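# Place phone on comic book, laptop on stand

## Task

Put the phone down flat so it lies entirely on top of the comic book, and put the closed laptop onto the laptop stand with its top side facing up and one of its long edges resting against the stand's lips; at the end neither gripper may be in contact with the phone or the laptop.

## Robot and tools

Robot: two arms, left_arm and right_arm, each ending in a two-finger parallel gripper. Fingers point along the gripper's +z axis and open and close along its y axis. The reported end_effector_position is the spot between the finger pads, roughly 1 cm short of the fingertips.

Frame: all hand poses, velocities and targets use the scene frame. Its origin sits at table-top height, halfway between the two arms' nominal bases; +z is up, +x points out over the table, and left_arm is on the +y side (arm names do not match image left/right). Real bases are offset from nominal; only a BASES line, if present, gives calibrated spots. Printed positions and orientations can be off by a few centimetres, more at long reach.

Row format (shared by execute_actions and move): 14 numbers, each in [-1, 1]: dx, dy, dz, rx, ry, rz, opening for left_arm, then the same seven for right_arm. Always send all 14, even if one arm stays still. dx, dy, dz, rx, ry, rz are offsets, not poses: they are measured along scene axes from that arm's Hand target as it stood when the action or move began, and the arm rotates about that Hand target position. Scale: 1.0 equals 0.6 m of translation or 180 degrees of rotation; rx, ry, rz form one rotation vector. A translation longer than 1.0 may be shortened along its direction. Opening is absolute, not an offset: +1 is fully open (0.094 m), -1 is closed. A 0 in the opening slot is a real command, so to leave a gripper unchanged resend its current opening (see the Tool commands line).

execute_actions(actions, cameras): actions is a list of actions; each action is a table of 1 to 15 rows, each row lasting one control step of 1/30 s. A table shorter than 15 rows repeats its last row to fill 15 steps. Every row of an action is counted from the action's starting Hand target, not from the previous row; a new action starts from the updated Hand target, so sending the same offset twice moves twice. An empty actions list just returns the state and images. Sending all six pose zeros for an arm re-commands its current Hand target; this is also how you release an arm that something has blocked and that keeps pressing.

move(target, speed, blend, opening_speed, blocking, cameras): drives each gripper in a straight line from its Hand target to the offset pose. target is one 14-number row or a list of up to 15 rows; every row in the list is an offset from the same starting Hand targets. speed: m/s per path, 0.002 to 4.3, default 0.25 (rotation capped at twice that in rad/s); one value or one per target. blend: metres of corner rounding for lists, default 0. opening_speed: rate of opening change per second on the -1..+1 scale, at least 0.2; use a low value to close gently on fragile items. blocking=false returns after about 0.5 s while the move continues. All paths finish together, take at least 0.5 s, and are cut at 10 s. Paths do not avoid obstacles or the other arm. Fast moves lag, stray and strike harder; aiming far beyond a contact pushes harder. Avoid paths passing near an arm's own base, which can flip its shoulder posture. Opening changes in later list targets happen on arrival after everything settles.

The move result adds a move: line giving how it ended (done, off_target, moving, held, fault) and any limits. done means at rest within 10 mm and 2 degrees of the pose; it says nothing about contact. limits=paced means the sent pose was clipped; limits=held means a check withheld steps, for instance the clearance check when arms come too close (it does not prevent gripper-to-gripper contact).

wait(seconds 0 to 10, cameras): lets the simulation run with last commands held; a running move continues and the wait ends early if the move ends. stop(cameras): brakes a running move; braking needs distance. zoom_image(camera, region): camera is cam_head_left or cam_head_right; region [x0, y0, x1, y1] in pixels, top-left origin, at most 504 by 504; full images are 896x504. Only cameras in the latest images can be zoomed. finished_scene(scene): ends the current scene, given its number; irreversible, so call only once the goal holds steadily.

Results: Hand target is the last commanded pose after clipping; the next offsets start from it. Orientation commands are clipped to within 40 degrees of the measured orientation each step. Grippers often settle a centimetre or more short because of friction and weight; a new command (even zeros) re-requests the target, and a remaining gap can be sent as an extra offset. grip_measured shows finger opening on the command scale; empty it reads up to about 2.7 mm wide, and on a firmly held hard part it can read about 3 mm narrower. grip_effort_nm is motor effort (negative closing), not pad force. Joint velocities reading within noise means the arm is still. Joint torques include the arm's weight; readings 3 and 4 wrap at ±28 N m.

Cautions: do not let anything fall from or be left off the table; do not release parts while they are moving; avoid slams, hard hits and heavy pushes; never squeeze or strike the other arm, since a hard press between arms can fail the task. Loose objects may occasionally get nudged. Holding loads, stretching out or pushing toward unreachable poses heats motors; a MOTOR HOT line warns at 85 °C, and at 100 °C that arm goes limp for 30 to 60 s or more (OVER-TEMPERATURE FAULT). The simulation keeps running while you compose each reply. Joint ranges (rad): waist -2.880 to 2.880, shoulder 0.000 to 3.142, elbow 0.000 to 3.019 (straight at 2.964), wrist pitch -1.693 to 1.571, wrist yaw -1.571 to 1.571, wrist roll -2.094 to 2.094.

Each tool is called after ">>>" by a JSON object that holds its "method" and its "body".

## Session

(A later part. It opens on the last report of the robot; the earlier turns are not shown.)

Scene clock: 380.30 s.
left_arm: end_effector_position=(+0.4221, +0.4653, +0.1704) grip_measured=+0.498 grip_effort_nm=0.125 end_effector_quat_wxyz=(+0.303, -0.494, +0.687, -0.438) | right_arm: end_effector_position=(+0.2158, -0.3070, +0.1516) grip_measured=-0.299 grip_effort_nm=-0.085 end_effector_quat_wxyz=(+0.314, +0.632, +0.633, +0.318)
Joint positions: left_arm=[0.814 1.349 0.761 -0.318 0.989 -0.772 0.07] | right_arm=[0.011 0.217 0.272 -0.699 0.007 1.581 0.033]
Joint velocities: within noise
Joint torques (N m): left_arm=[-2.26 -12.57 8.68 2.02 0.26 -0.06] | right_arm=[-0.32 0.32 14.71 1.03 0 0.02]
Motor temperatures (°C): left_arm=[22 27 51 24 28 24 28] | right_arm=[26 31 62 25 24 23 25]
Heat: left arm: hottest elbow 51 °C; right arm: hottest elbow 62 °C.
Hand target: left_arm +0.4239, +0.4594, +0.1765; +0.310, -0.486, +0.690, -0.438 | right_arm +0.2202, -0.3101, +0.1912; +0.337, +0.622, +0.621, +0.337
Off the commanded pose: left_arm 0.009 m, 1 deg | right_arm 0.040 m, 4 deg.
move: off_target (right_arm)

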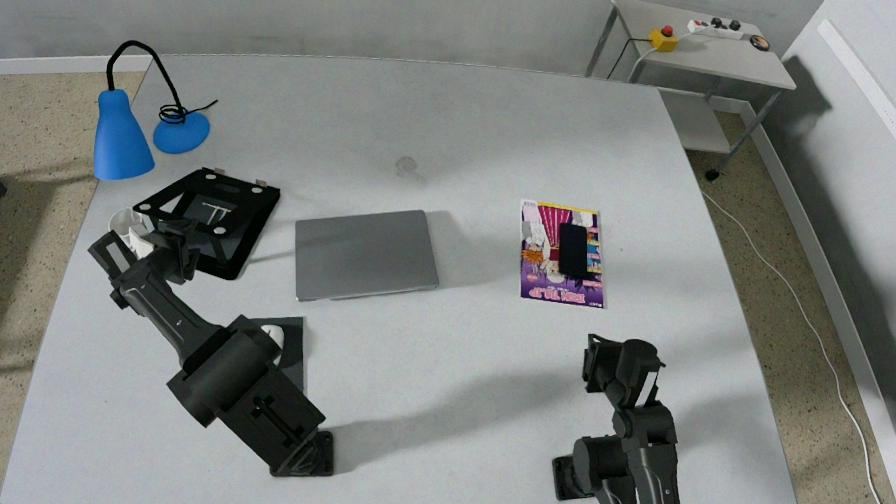

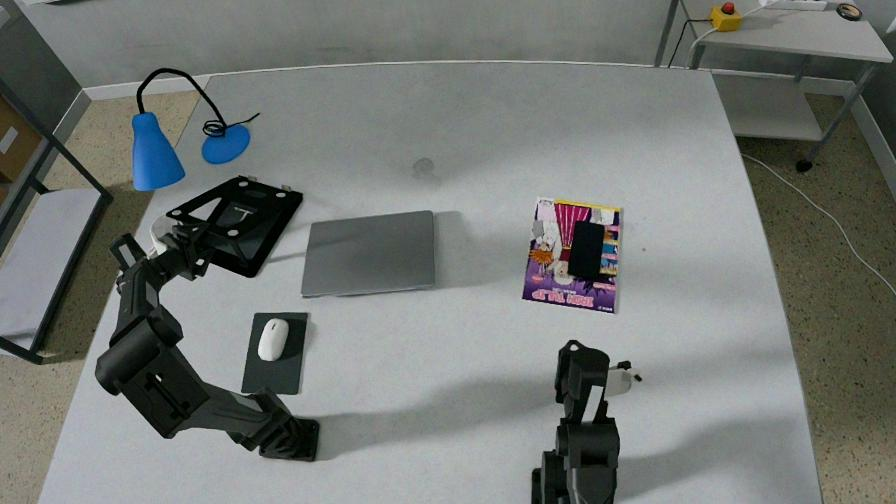

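>>> {"method": "move", "body": {"target": [[-0.05,0.0,0.0,0,0,0,0.5,0,0,0,0,0,0.0,-0.3],[-0.05,0.0,-0.06,0,0,0,0.5,0,0,0,0,0,0.0,-0.3],[0.03,-0.025,-0.075,0,0,0,0.5,0,0,0,0,0,0.0,-0.3]], "speed": [0.12]}}

>>> {"method": "zoom_image", "body": {"camera": "cam_head_left", "region": [90, 120, 310, 300]}}

>>> {"method": "zoom_image", "body": {"camera": "cam_head_right", "region": [110, 130, 330, 310]}}

speed must be one number or one for each of the 3 targets, got a list of 1; nothing of the call was run

Scaled by 2.291.

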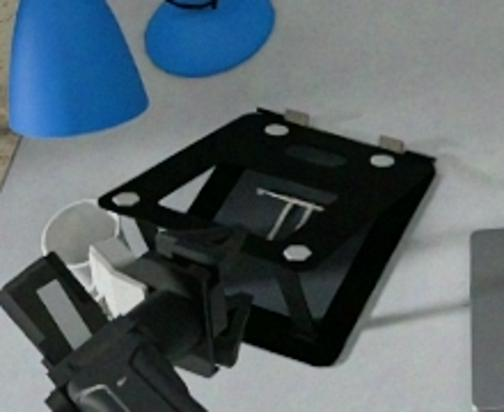

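Scaled by 2.291.

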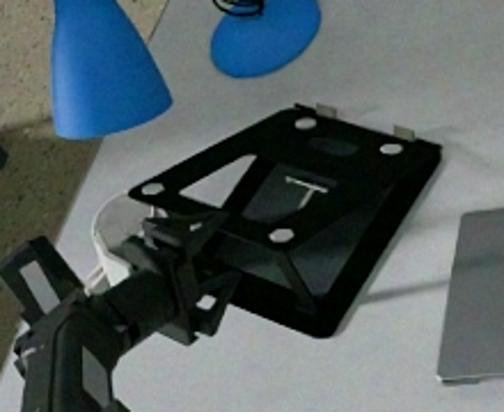

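>>> {"method": "move", "body": {"target": [[-0.05,0.0,0.0,0,0,0,0.5,0,0,0,0,0,0.0,-0.3],[-0.05,0.0,-0.06,0,0,0,0.5,0,0,0,0,0,0.0,-0.3],[0.03,-0.025,-0.075,0,0,0,0.5,0,0,0,0,0,0.0,-0.3]], "speed": 0.12}}

>>> {"method": "zoom_image", "body": {"camera": "cam_head_left", "region": [90, 120, 310, 300]}}

>>> {"method": "zoom_image", "body": {"camera": "cam_head_right", "region": [110, 130, 330, 310]}}

Scene clock: 390.57 s.
left_arm: end_effector_position=(+0.4368, +0.4451, +0.1315) grip_measured=+0.498 grip_effort_nm=0.129 end_effector_quat_wxyz=(+0.309, -0.489, +0.689, -0.437) | right_arm: end_effector_position=(+0.2158, -0.3070, +0.1516) grip_measured=-0.299 grip_effort_nm=-0.081 end_effector_quat_wxyz=(+0.314, +0.632, +0.633, +0.318)
Joint positions: left_arm=[0.747 1.412 0.678 -0.087 0.946 -0.856 0.07] | right_arm=[0.011 0.217 0.272 -0.699 0.007 1.581 0.033]
Joint velocities: within noise
Joint torques (N m): left_arm=[-2.49 -10.7 9.21 2.07 0.22 -0.08] | right_arm=[-0.38 0.5 14.72 1.05 0 0.02]
Motor temperatures (°C): left_arm=[22 27 49 24 28 24 28] | right_arm=[26 31 62 25 24 23 25]
Heat: left arm: hottest elbow 49 °C; right arm: hottest elbow 62 °C.
Hand target: left_arm +0.4420, +0.4443, +0.1315; +0.311, -0.486, +0.690, -0.438 | right_arm +0.2202, -0.3101, +0.1912; +0.337, +0.622, +0.621, +0.337
Off the commanded pose: left_arm 0.005 m, 0 deg | right_arm 0.040 m, 4 deg.
move: off_target (right_arm)

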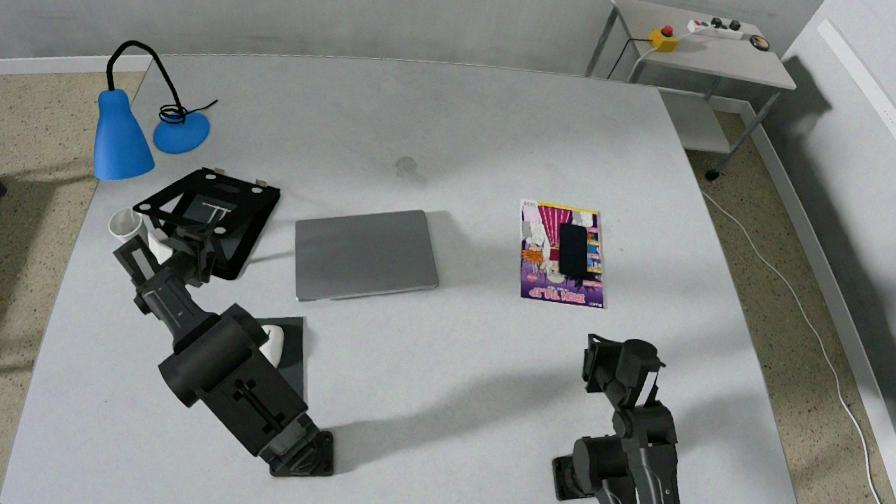

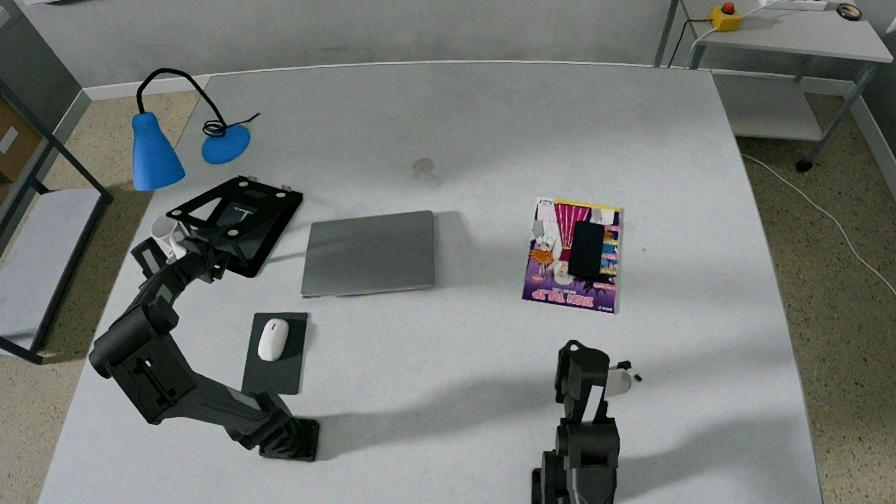

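Scaled by 2.291.

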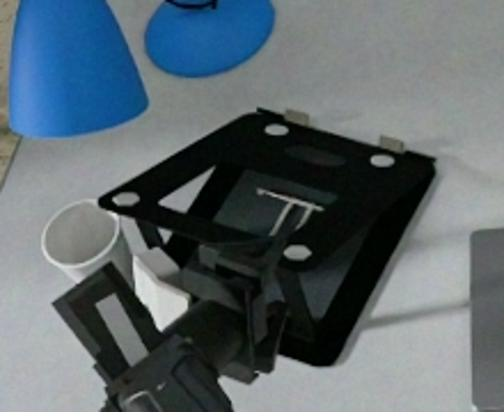

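Scaled by 2.291.

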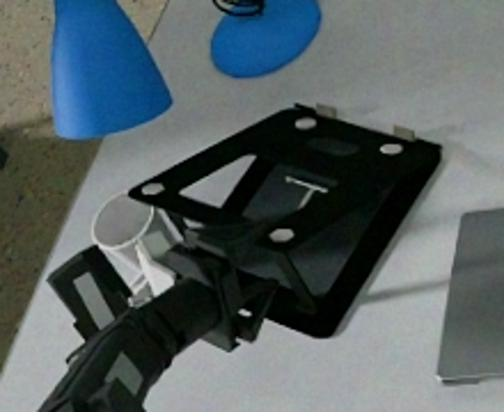

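>>> {"method": "move", "body": {"target": [[0.03,-0.01,-0.01,0,0,0,0.5,0,0,0,0,0,0.0,-0.3],[0.03,-0.01,-0.01,0,0,0,-0.95,0,0,0,0,0,0.0,-0.3]], "speed": 0.1, "opening_speed": 0.7}}

>>> {"method": "zoom_image", "body": {"camera": "cam_head_left", "region": [90, 120, 310, 300]}}

>>> {"method": "zoom_image", "body": {"camera": "cam_head_right", "region": [110, 130, 330, 310]}}

Scene clock: 398.00 s.
left_arm: end_effector_position=(+0.4519, +0.4388, +0.1343) grip_measured=-0.736 grip_effort_nm=-1.004 end_effector_quat_wxyz=(+0.316, -0.490, +0.685, -0.437) | right_arm: end_effector_position=(+0.2158, -0.3070, +0.1516) grip_measured=-0.299 grip_effort_nm=-0.081 end_effector_quat_wxyz=(+0.314, +0.632, +0.633, +0.318)
Joint positions: left_arm=[0.705 1.42 0.678 -0.013 0.914 -0.926 0.012] | right_arm=[0.011 0.217 0.272 -0.699 0.007 1.581 0.033]
Joint velocities: within noise
Joint torques (N m): left_arm=[-2.08 -8.88 10 1.84 0.19 0.16] | right_arm=[-0.32 0.44 14.72 1.03 0 0.03]
Motor temperatures (°C): left_arm=[22 27 48 24 28 24 28] | right_arm=[26 31 62 25 24 23 25]
Heat: left arm: hottest elbow 48 °C; right arm: hottest elbow 62 °C.
Hand target: left_arm +0.4600, +0.4383, +0.1255; +0.311, -0.486, +0.690, -0.438 | right_arm +0.2202, -0.3101, +0.1912; +0.337, +0.622, +0.621, +0.337
Off the commanded pose: left_arm 0.012 m, 1 deg | right_arm 0.040 m, 4 deg.
move: off_target (left_arm, right_arm)

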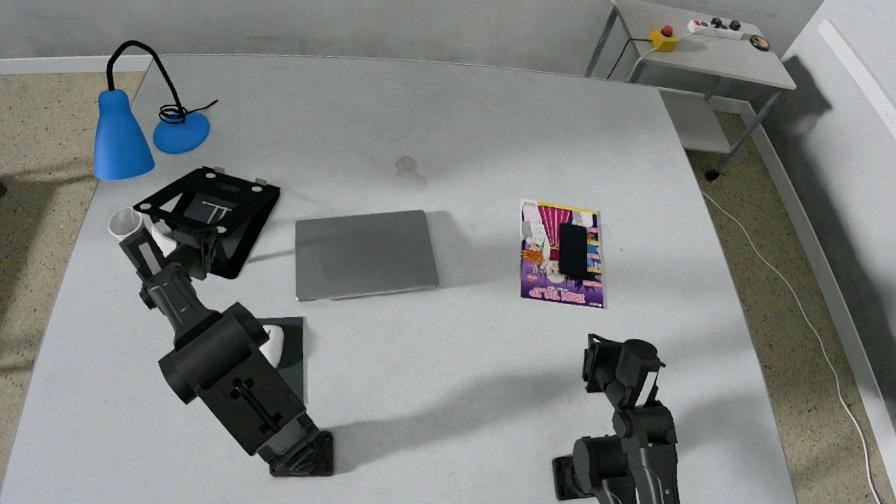

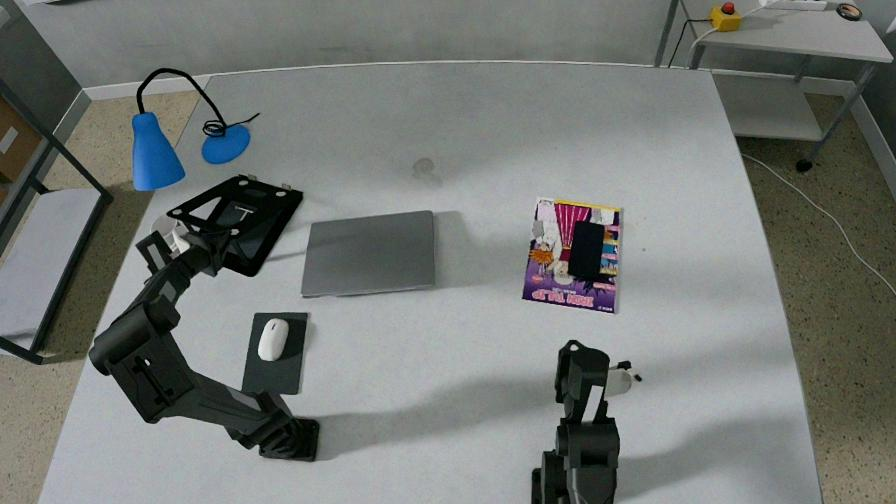

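Scaled by 2.291.

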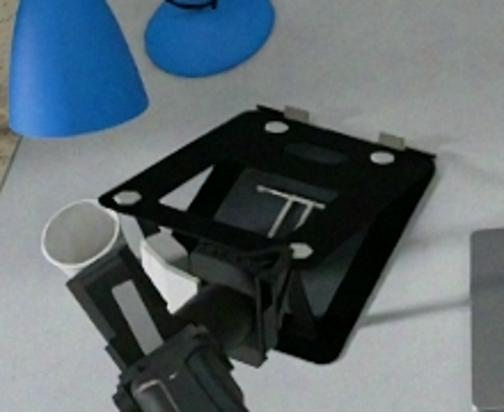

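Scaled by 2.291.

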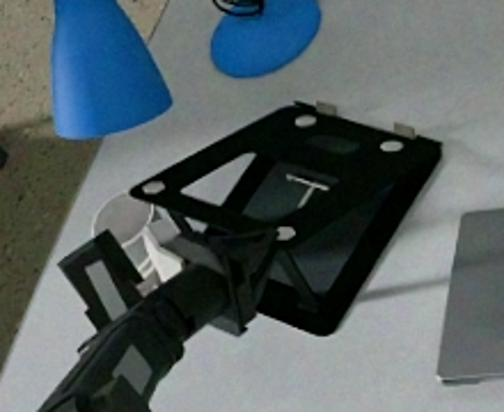

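>>> {"method": "move", "body": {"target": [[-0.0,-0.07,0.02,0,0,0.06,-0.95,0,0,0,0,0,0.0,-0.3],[-0.0,-0.15,0.02,0,0,0.14,-0.95,0,0,0,0,0,0.0,-0.3]], "speed": 0.1}}

>>> {"method": "zoom_image", "body": {"camera": "cam_head_left", "region": [100, 120, 350, 320]}}

>>> {"method": "zoom_image", "body": {"camera": "cam_head_right", "region": [110, 130, 360, 330]}}

Scene clock: 408.13 s.
left_arm: end_effector_position=(+0.4619, +0.3611, +0.1374) grip_measured=-0.752 grip_effort_nm=-1.009 end_effector_quat_wxyz=(-0.398, +0.635, -0.561, +0.351) | right_arm: end_effector_position=(+0.2158, -0.3070, +0.1516) grip_measured=-0.299 grip_effort_nm=-0.076 end_effector_quat_wxyz=(+0.314, +0.632, +0.633, +0.318)
Joint positions: left_arm=[0.316 1.21 0.45 0.298 0.199 -1.473 0.012] | right_arm=[0.011 0.217 0.272 -0.699 0.007 1.581 0.033]
Joint velocities: within noise
Joint torques (N m): left_arm=[-3.31 -9.41 7.13 2.48 0.01 0.03] | right_arm=[-0.44 0.44 14.72 1.03 0.01 0.02]
Motor temperatures (°C): left_arm=[22 27 47 24 28 24 28] | right_arm=[26 31 63 25 24 23 25]
Heat: left arm: hottest elbow 47 °C; right arm: hottest elbow 63 °C.
Hand target: left_arm +0.4600, +0.3484, +0.1376; -0.399, +0.625, -0.567, +0.360 | right_arm +0.2202, -0.3101, +0.1912; +0.337, +0.622, +0.621, +0.337
Off the commanded pose: left_arm 0.013 m, 2 deg | right_arm 0.040 m, 4 deg.
move: off_target (left_arm, right_arm)

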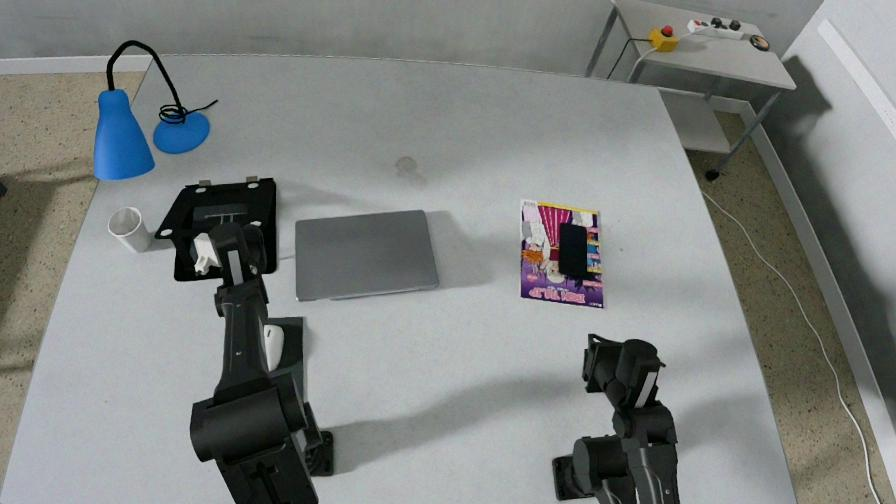

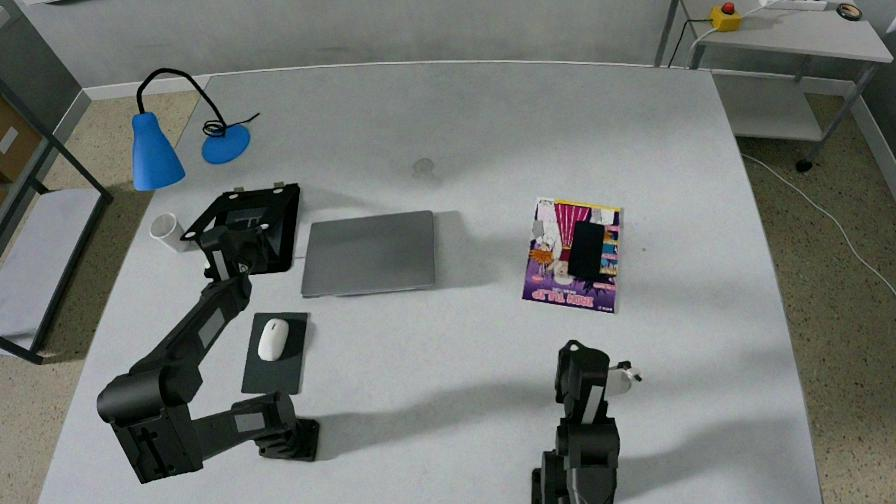

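Scaled by 2.016.

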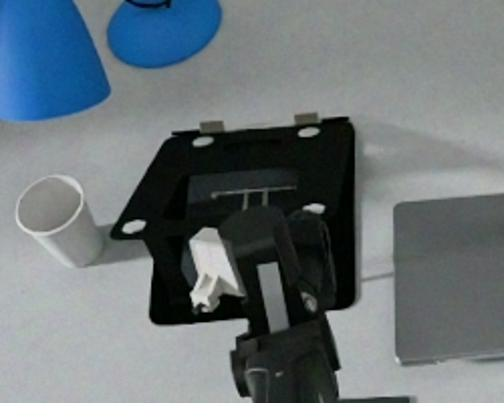

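Scaled by 2.016.

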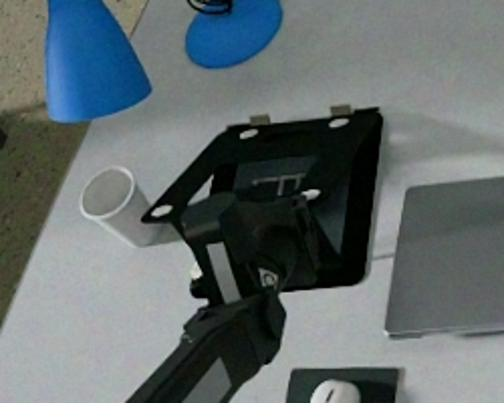

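>>> {"method": "move", "body": {"target": [[-0.075,-0.075,0.0,0,0,0.0,-0.95,0,0,0,0,0,0.0,-0.3]], "speed": 0.1}}

>>> {"method": "zoom_image", "body": {"camera": "cam_head_left", "region": [100, 120, 350, 320]}}

Scene clock: 412.60 s.
left_arm: end_effector_position=(+0.4190, +0.3119, +0.1380) grip_measured=-0.755 grip_effort_nm=-1.009 end_effector_quat_wxyz=(-0.399, +0.632, -0.560, +0.357) | right_arm: end_effector_position=(+0.2158, -0.3070, +0.1516) grip_measured=-0.299 grip_effort_nm=-0.081 end_effector_quat_wxyz=(+0.314, +0.632, +0.633, +0.318)
Joint positions: left_arm=[0.188 1.013 0.318 0.253 0.091 -1.533 0.012] | right_arm=[0.011 0.217 0.272 -0.699 0.007 1.581 0.033]
Joint velocities: within noise
Joint torques (N m): left_arm=[-2.32 -6.89 8.25 1.74 -0.12 0.11] | right_arm=[-0.32 0.44 14.72 1.01 0 0.03]
Motor temperatures (°C): left_arm=[22 27 47 24 28 24 28] | right_arm=[26 31 63 25 24 23 25]
Heat: left arm: hottest elbow 47 °C; right arm: hottest elbow 63 °C.
Hand target: left_arm +0.4150, +0.3034, +0.1376; -0.398, +0.625, -0.567, +0.360 | right_arm +0.2202, -0.3101, +0.1912; +0.337, +0.622, +0.621, +0.337
Off the commanded pose: left_arm 0.009 m, 1 deg | right_arm 0.040 m, 4 deg.
move: off_target (right_arm)

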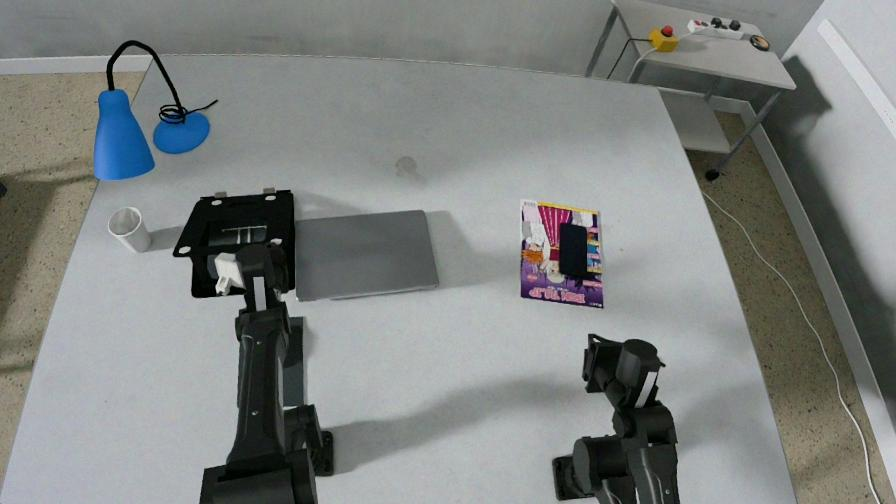

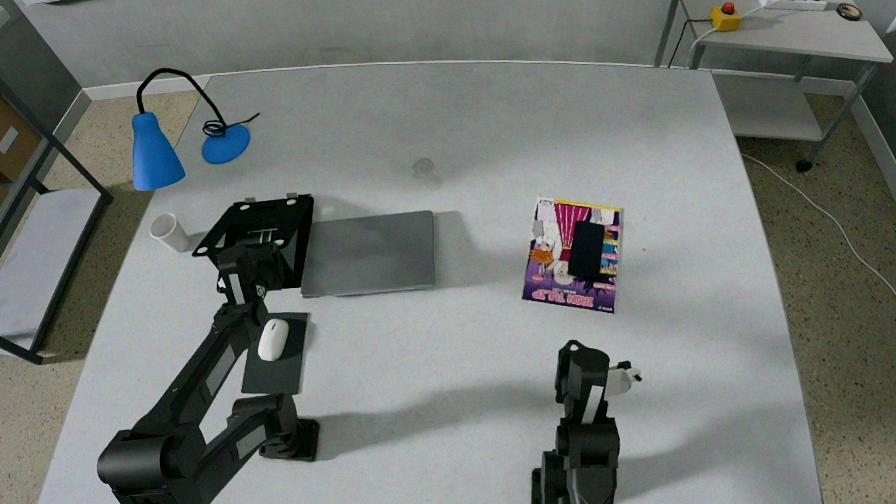

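Scaled by 2.016.

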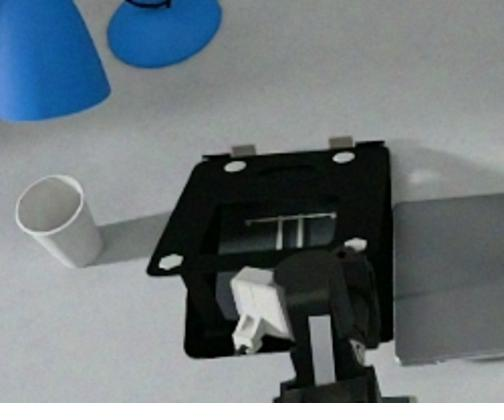

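>>> {"method": "move", "body": {"target": [[0,0,0.0,0,0,0.0,0.3,0,0,0,0,0,0.0,-0.3],[-0.14,-0.02,0.03,0,0,0.0,0.3,0,0,0,0,0,0.0,-0.3],[-0.18,-0.2,0.1,0,0,0,0.3,0,0,0,0,0,0.0,-0.3]], "speed": 0.2}}

>>> {"method": "zoom_image", "body": {"camera": "cam_head_left", "region": [280, 190, 450, 330]}}

>>> {"method": "zoom_image", "body": {"camera": "cam_head_right", "region": [280, 190, 450, 330]}}

Scene clock: 420.13 s.
left_arm: end_effector_position=(+0.2959, +0.1939, +0.1566) grip_measured=+0.298 grip_effort_nm=0.129 end_effector_quat_wxyz=(-0.396, +0.628, -0.582, +0.331) | right_arm: end_effector_position=(+0.2158, -0.3070, +0.1516) grip_measured=-0.299 grip_effort_nm=-0.081 end_effector_quat_wxyz=(+0.314, +0.632, +0.633, +0.318)
Joint positions: left_arm=[-0.563 0.371 0.232 -0.452 -0.574 -1.868 0.061] | right_arm=[0.011 0.217 0.272 -0.699 0.007 1.581 0.033]
Joint velocities: within noise
Joint torques (N m): left_arm=[-2.9 1.61 18.77 1.18 -0.42 0.03] | right_arm=[-0.38 0.38 14.69 1.02 0.01 0.02]
Motor temperatures (°C): left_arm=[22 27 46 24 28 24 28] | right_arm=[26 31 63 25 24 23 25]
Heat: left arm: hottest elbow 46 °C; right arm: hottest elbow 63 °C.
Hand target: left_arm +0.3069, +0.1833, +0.1976; -0.398, +0.625, -0.567, +0.360 | right_arm +0.2202, -0.3101, +0.1912; +0.337, +0.622, +0.621, +0.337
Off the commanded pose: left_arm 0.044 m, 4 deg | right_arm 0.040 m, 4 deg.
move: off_target (left_arm, right_arm)

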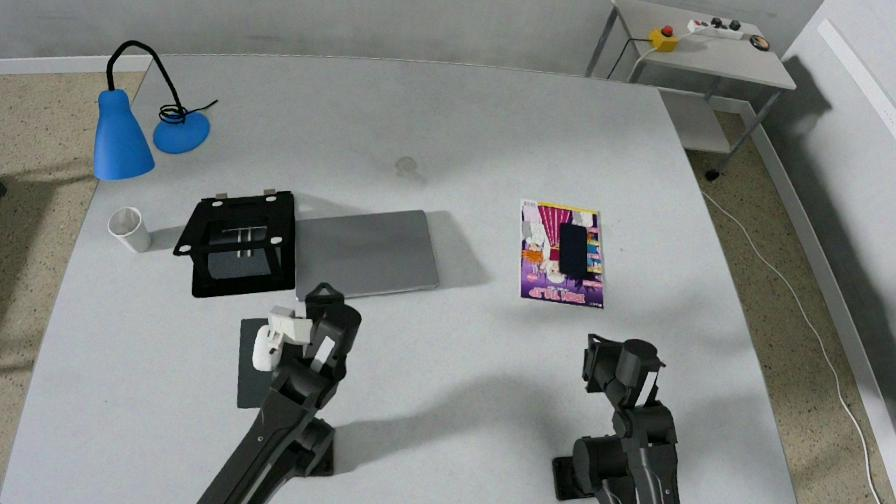

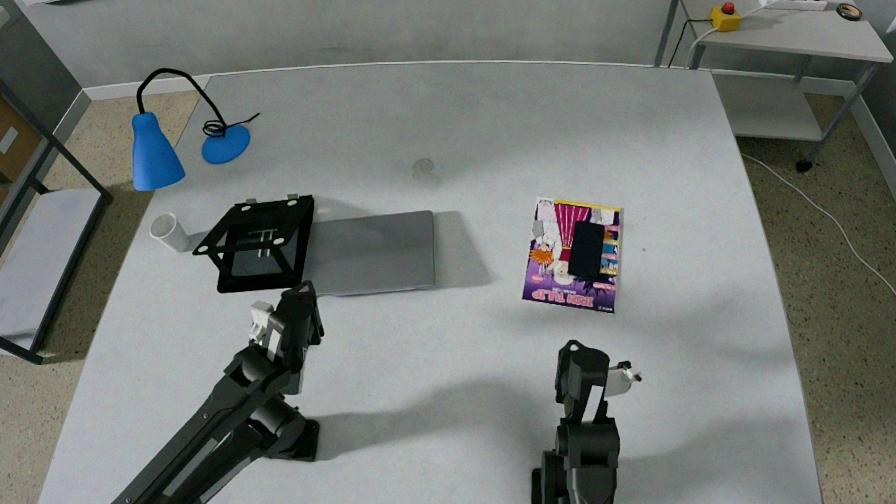

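Scaled by 2.965.

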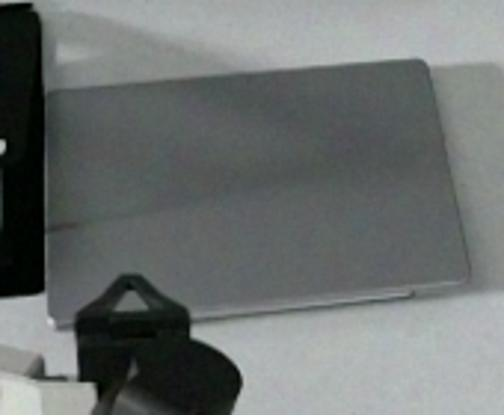

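Scaled by 2.965.

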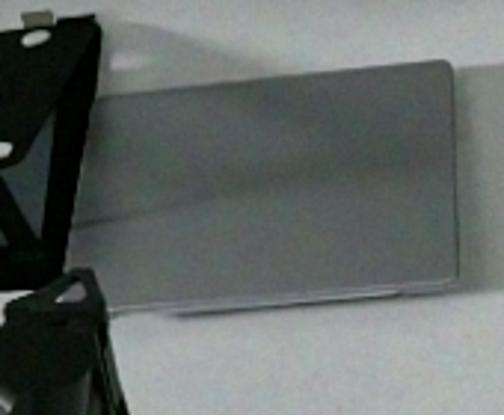

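>>> {"method": "move", "body": {"target": [[0.005,-0.155,-0.12,0.007,-0.085,-0.003,0.1,0,0,0,0,0,0.0,-0.3],[0.005,-0.155,-0.245,0.007,-0.085,-0.003,0.1,0,0,0,0,0,0.0,-0.3]], "speed": 0.2}}

>>> {"method": "zoom_image", "body": {"camera": "cam_head_left", "region": [280, 190, 450, 330]}}

>>> {"method": "zoom_image", "body": {"camera": "cam_head_right", "region": [280, 190, 450, 330]}}

Scene clock: 436.23 s.
left_arm: end_effector_position=(+0.3135, +0.0912, +0.0515) grip_measured=+0.102 grip_effort_nm=-0.085 end_effector_quat_wxyz=(-0.476, +0.571, -0.509, +0.434) | right_arm: end_effector_position=(+0.2158, -0.3070, +0.1516) grip_measured=-0.299 grip_effort_nm=-0.081 end_effector_quat_wxyz=(+0.314, +0.632, +0.633, +0.318)
Joint positions: left_arm=[-1.003 1.779 0.124 1.304 -1.052 -1.888 0.052] | right_arm=[0.011 0.217 0.272 -0.699 0.007 1.581 0.033]
Joint velocities: within noise
Joint torques (N m): left_arm=[-2.55 -7.3 0.06 2.22 -0.13 0.19] | right_arm=[-0.38 0.44 14.74 1.06 0.01 0.03]
Motor temperatures (°C): left_arm=[22 27 47 24 28 24 28] | right_arm=[26 31 63 25 24 23 25]
Heat: left arm: hottest elbow 47 °C; right arm: hottest elbow 63 °C.
Hand target: left_arm +0.3099, +0.0904, +0.0505; -0.476, +0.564, -0.516, +0.435 | right_arm +0.2202, -0.3101, +0.1912; +0.337, +0.622, +0.621, +0.337
Off the commanded pose: left_arm 0.004 m, 1 deg | right_arm 0.040 m, 4 deg.
move: off_target (right_arm)

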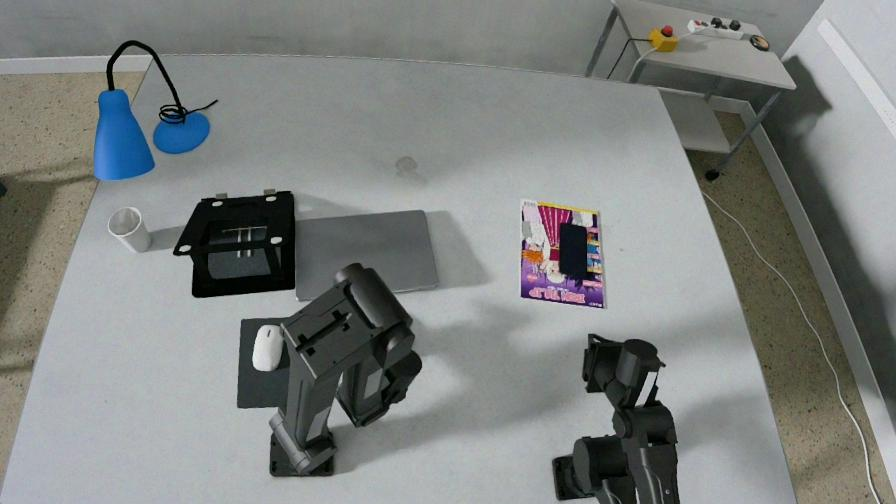

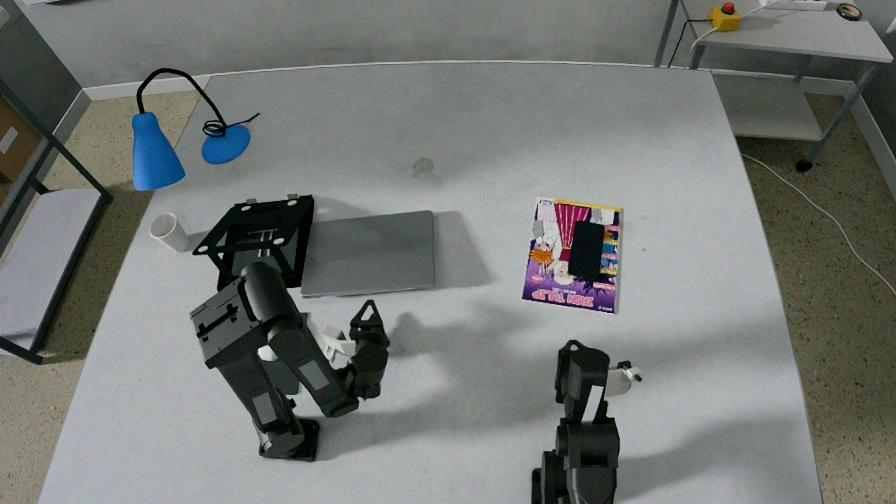

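Scaled by 2.965.

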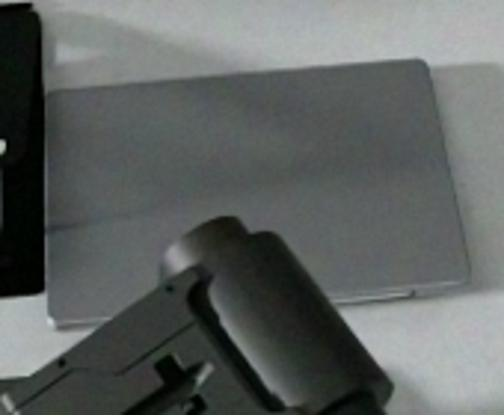

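Scaled by 2.965.

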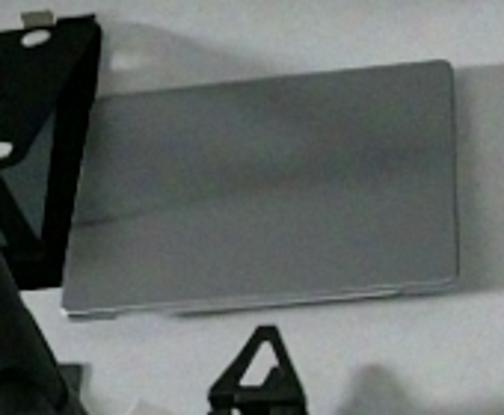

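>>> {"method": "move", "body": {"target": [[0.0,0.0,-0.015,0,0,0,0.1,0,0,0,0,0,0.0,-0.3],[0.14,0.05,-0.012,0,0,0,0.1,0,0,0,0,0,0.0,-0.3]], "speed": 0.1}}

>>> {"method": "zoom_image", "body": {"camera": "cam_head_left", "region": [280, 190, 450, 330]}}

>>> {"method": "zoom_image", "body": {"camera": "cam_head_right", "region": [280, 190, 450, 330]}}

Scene clock: 441.57 s.
left_arm: end_effector_position=(+0.3846, +0.1174, +0.0415) grip_measured=+0.102 grip_effort_nm=-0.071 end_effector_quat_wxyz=(-0.467, +0.563, -0.525, +0.434) | right_arm: end_effector_position=(+0.2158, -0.3070, +0.1516) grip_measured=-0.299 grip_effort_nm=-0.081 end_effector_quat_wxyz=(+0.314, +0.632, +0.633, +0.318)
Joint positions: left_arm=[-0.664 1.876 0.196 1.435 -0.692 -1.726 0.052] | right_arm=[0.011 0.217 0.272 -0.699 0.007 1.581 0.033]
Joint velocities: within noise
Joint torques (N m): left_arm=[-0.21 -8.76 2.48 2.21 -0.16 0.25] | right_arm=[-0.32 0.44 14.72 1.03 0.01 0.02]
Motor temperatures (°C): left_arm=[22 26 46 24 28 24 28] | right_arm=[26 31 63 25 24 23 25]
Heat: left arm: hottest elbow 46 °C; right arm: hottest elbow 63 °C.
Hand target: left_arm +0.3938, +0.1204, +0.0432; -0.475, +0.564, -0.516, +0.435 | right_arm +0.2202, -0.3101, +0.1912; +0.337, +0.622, +0.621, +0.337
Off the commanded pose: left_arm 0.010 m, 1 deg | right_arm 0.040 m, 4 deg.
move: off_target (right_arm)

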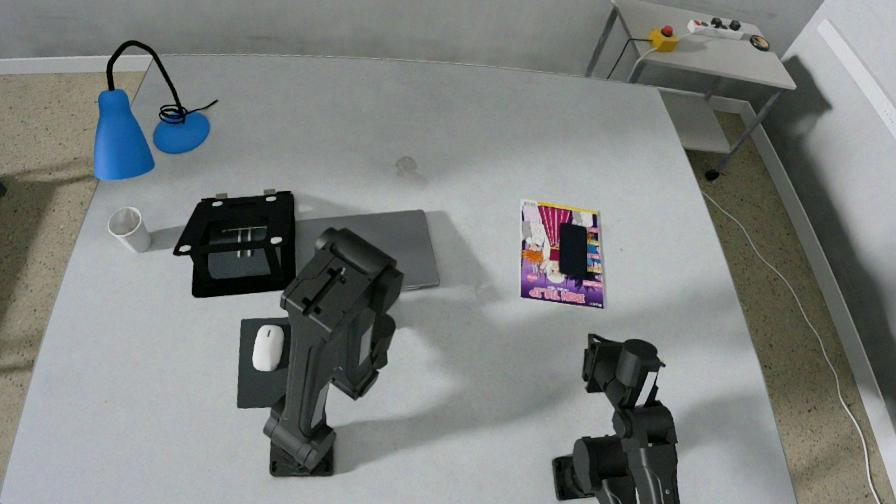

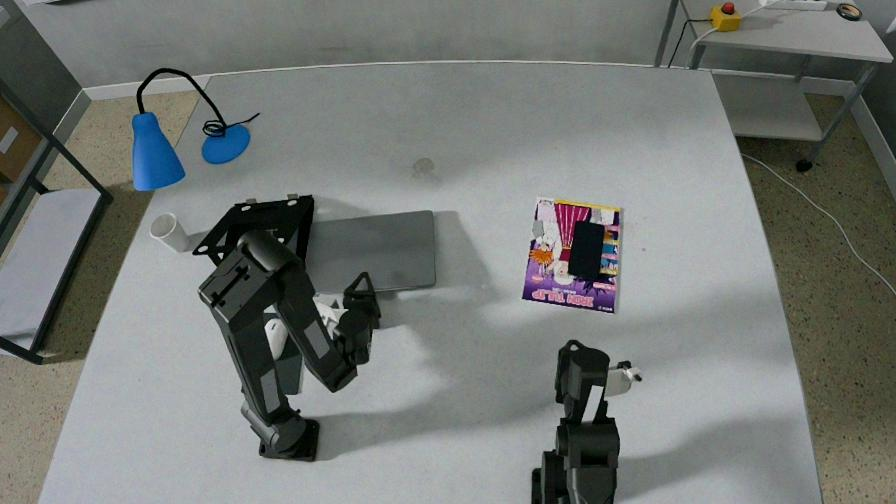

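Scaled by 2.965.

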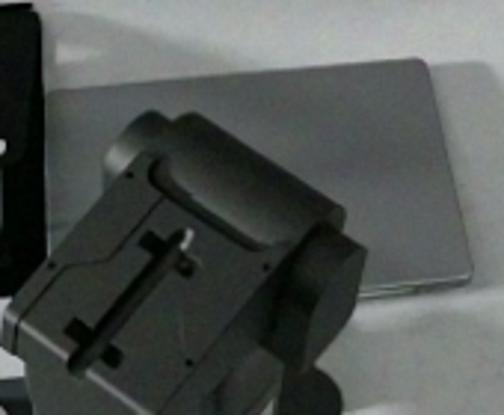

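Scaled by 2.965.

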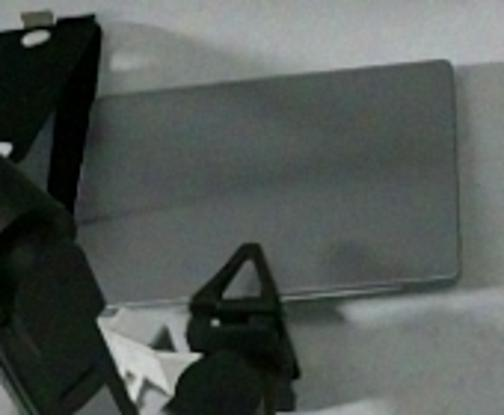

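>>> {"method": "move", "body": {"target": [[0.02,0.0,-0.005,0,0,0,0.1,0,0,0,0,0,0.0,-0.3],[0.02,0.0,-0.005,0,0,0,-0.95,0,0,0,0,0,0.0,-0.3]], "speed": 0.1, "opening_speed": 0.6}}

>>> {"method": "zoom_image", "body": {"camera": "cam_head_right", "region": [280, 190, 450, 330]}}

Scene clock: 446.83 s.
left_arm: end_effector_position=(+0.3938, +0.1194, +0.0391) grip_measured=-0.627 grip_effort_nm=-1.009 end_effector_quat_wxyz=(-0.465, +0.566, -0.522, +0.436) | right_arm: end_effector_position=(+0.2158, -0.3070, +0.1516) grip_measured=-0.299 grip_effort_nm=-0.081 end_effector_quat_wxyz=(+0.314, +0.632, +0.633, +0.318)
Joint positions: left_arm=[-0.635 1.889 0.214 1.436 -0.664 -1.728 0.018] | right_arm=[0.011 0.217 0.272 -0.699 0.007 1.581 0.033]
Joint velocities: within noise
Joint torques (N m): left_arm=[0.09 -8.76 3.45 1.89 -0.1 0.29] | right_arm=[-0.38 0.44 14.74 1.05 0 0.03]
Motor temperatures (°C): left_arm=[22 26 46 24 28 24 28] | right_arm=[26 31 64 25 24 23 25]
Heat: left arm: hottest elbow 46 °C; right arm: hottest elbow 64 °C.
Hand target: left_arm +0.4058, +0.1204, +0.0403; -0.475, +0.564, -0.516, +0.435 | right_arm +0.2202, -0.3101, +0.1912; +0.337, +0.622, +0.621, +0.337
Off the commanded pose: left_arm 0.012 m, 1 deg | right_arm 0.040 m, 4 deg.
move: off_target (left_arm, right_arm); target 2's new opening was sent with left_arm's hand 0.013 m and 1 deg from that target

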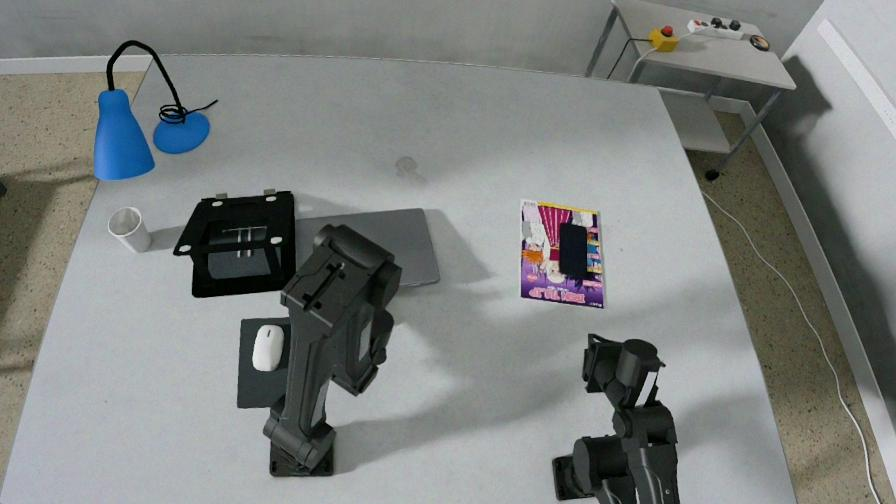

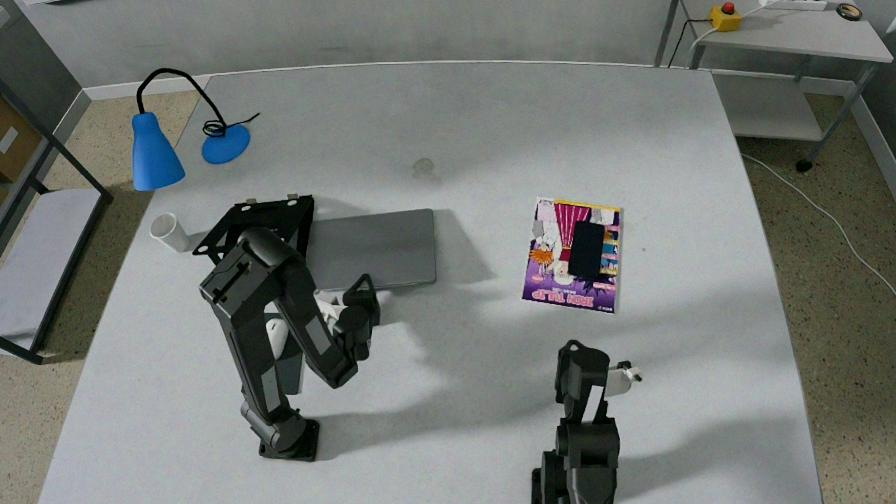

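Scaled by 2.965.

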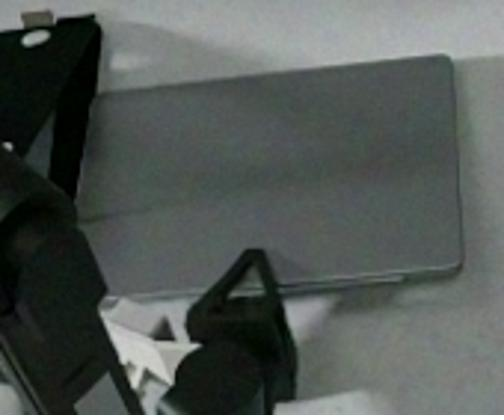

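>>> {"method": "move", "body": {"target": [[0.0,-0.05,0.25,0,0,0,-0.95,0,0,0,0,0,0.0,-0.3],[-0.05,-0.08,0.65,-0.03,0,0,-0.95,0,0,0,0,0,0.0,-0.3]], "speed": 0.18}}

>>> {"method": "zoom_image", "body": {"camera": "cam_head_left", "region": [200, 150, 470, 370]}}

Scene clock: 453.03 s.
left_arm: end_effector_position=(+0.3512, +0.0926, +0.2856) grip_measured=-0.631 grip_effort_nm=-1.009 end_effector_quat_wxyz=(-0.440, +0.585, -0.589, +0.342) | right_arm: end_effector_position=(+0.2158, -0.3070, +0.1516) grip_measured=-0.299 grip_effort_nm=-0.085 end_effector_quat_wxyz=(+0.314, +0.632, +0.633, +0.318)
Joint positions: left_arm=[-0.833 0.762 0.634 -0.469 -0.832 -1.908 0.017] | right_arm=[0.011 0.217 0.272 -0.699 0.007 1.581 0.033]
Joint velocities: within noise
Joint torques (N m): left_arm=[-2.43 -9.29 -26.76 3.86 -1.76 0.25] | right_arm=[-0.32 0.44 14.72 1.05 0.01 0.03]
Motor temperatures (°C): left_arm=[22 26 47 24 29 24 28] | right_arm=[26 31 64 25 24 23 25]
Heat: left arm: hottest elbow 47 °C; right arm: hottest elbow 64 °C.
Hand target: left_arm +0.3758, +0.0723, +0.4303; -0.448, +0.586, -0.495, +0.459 | right_arm +0.2202, -0.3101, +0.1912; +0.337, +0.622, +0.621, +0.337
Off the commanded pose: left_arm 0.148 m, 17 deg | right_arm 0.040 m, 4 deg.
move: off_target (left_arm, right_arm)

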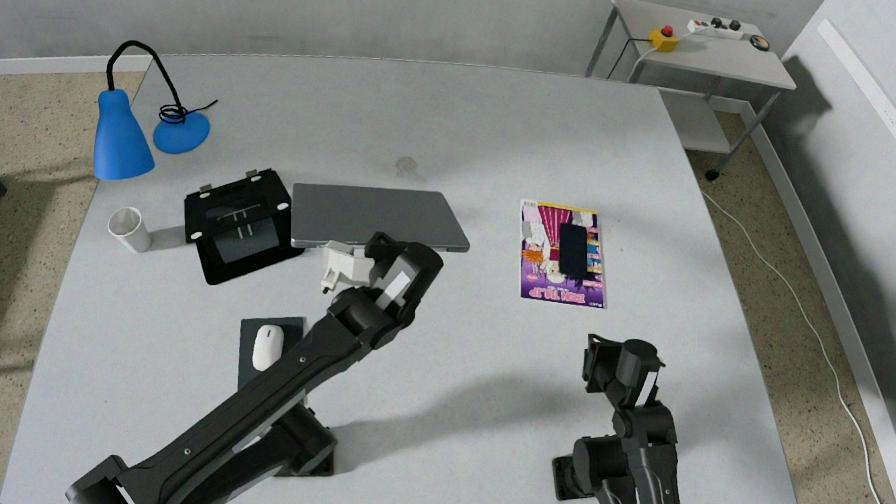

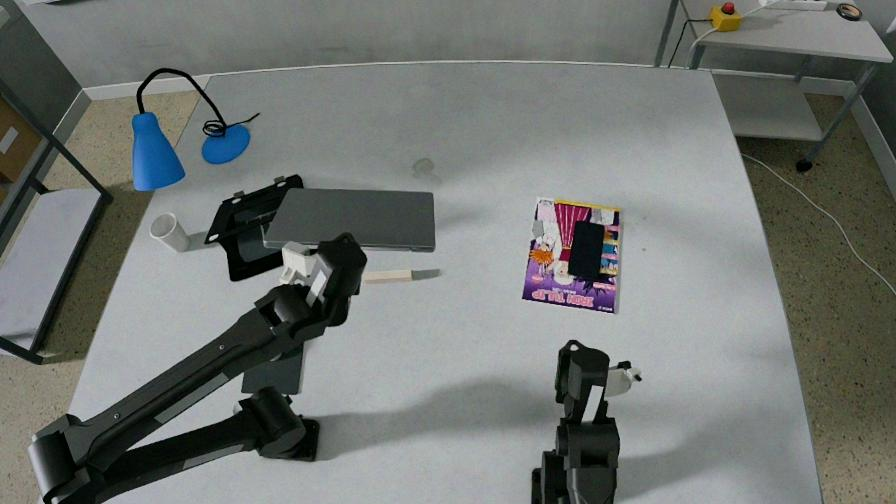

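Scaled by 1.867.

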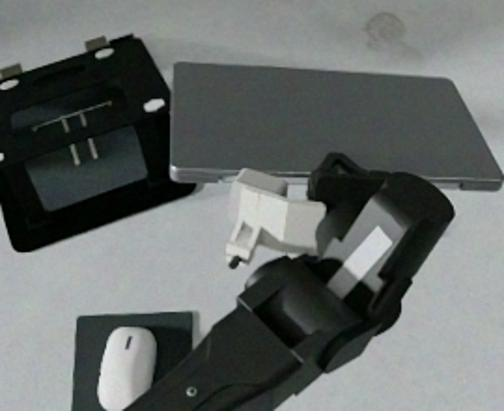

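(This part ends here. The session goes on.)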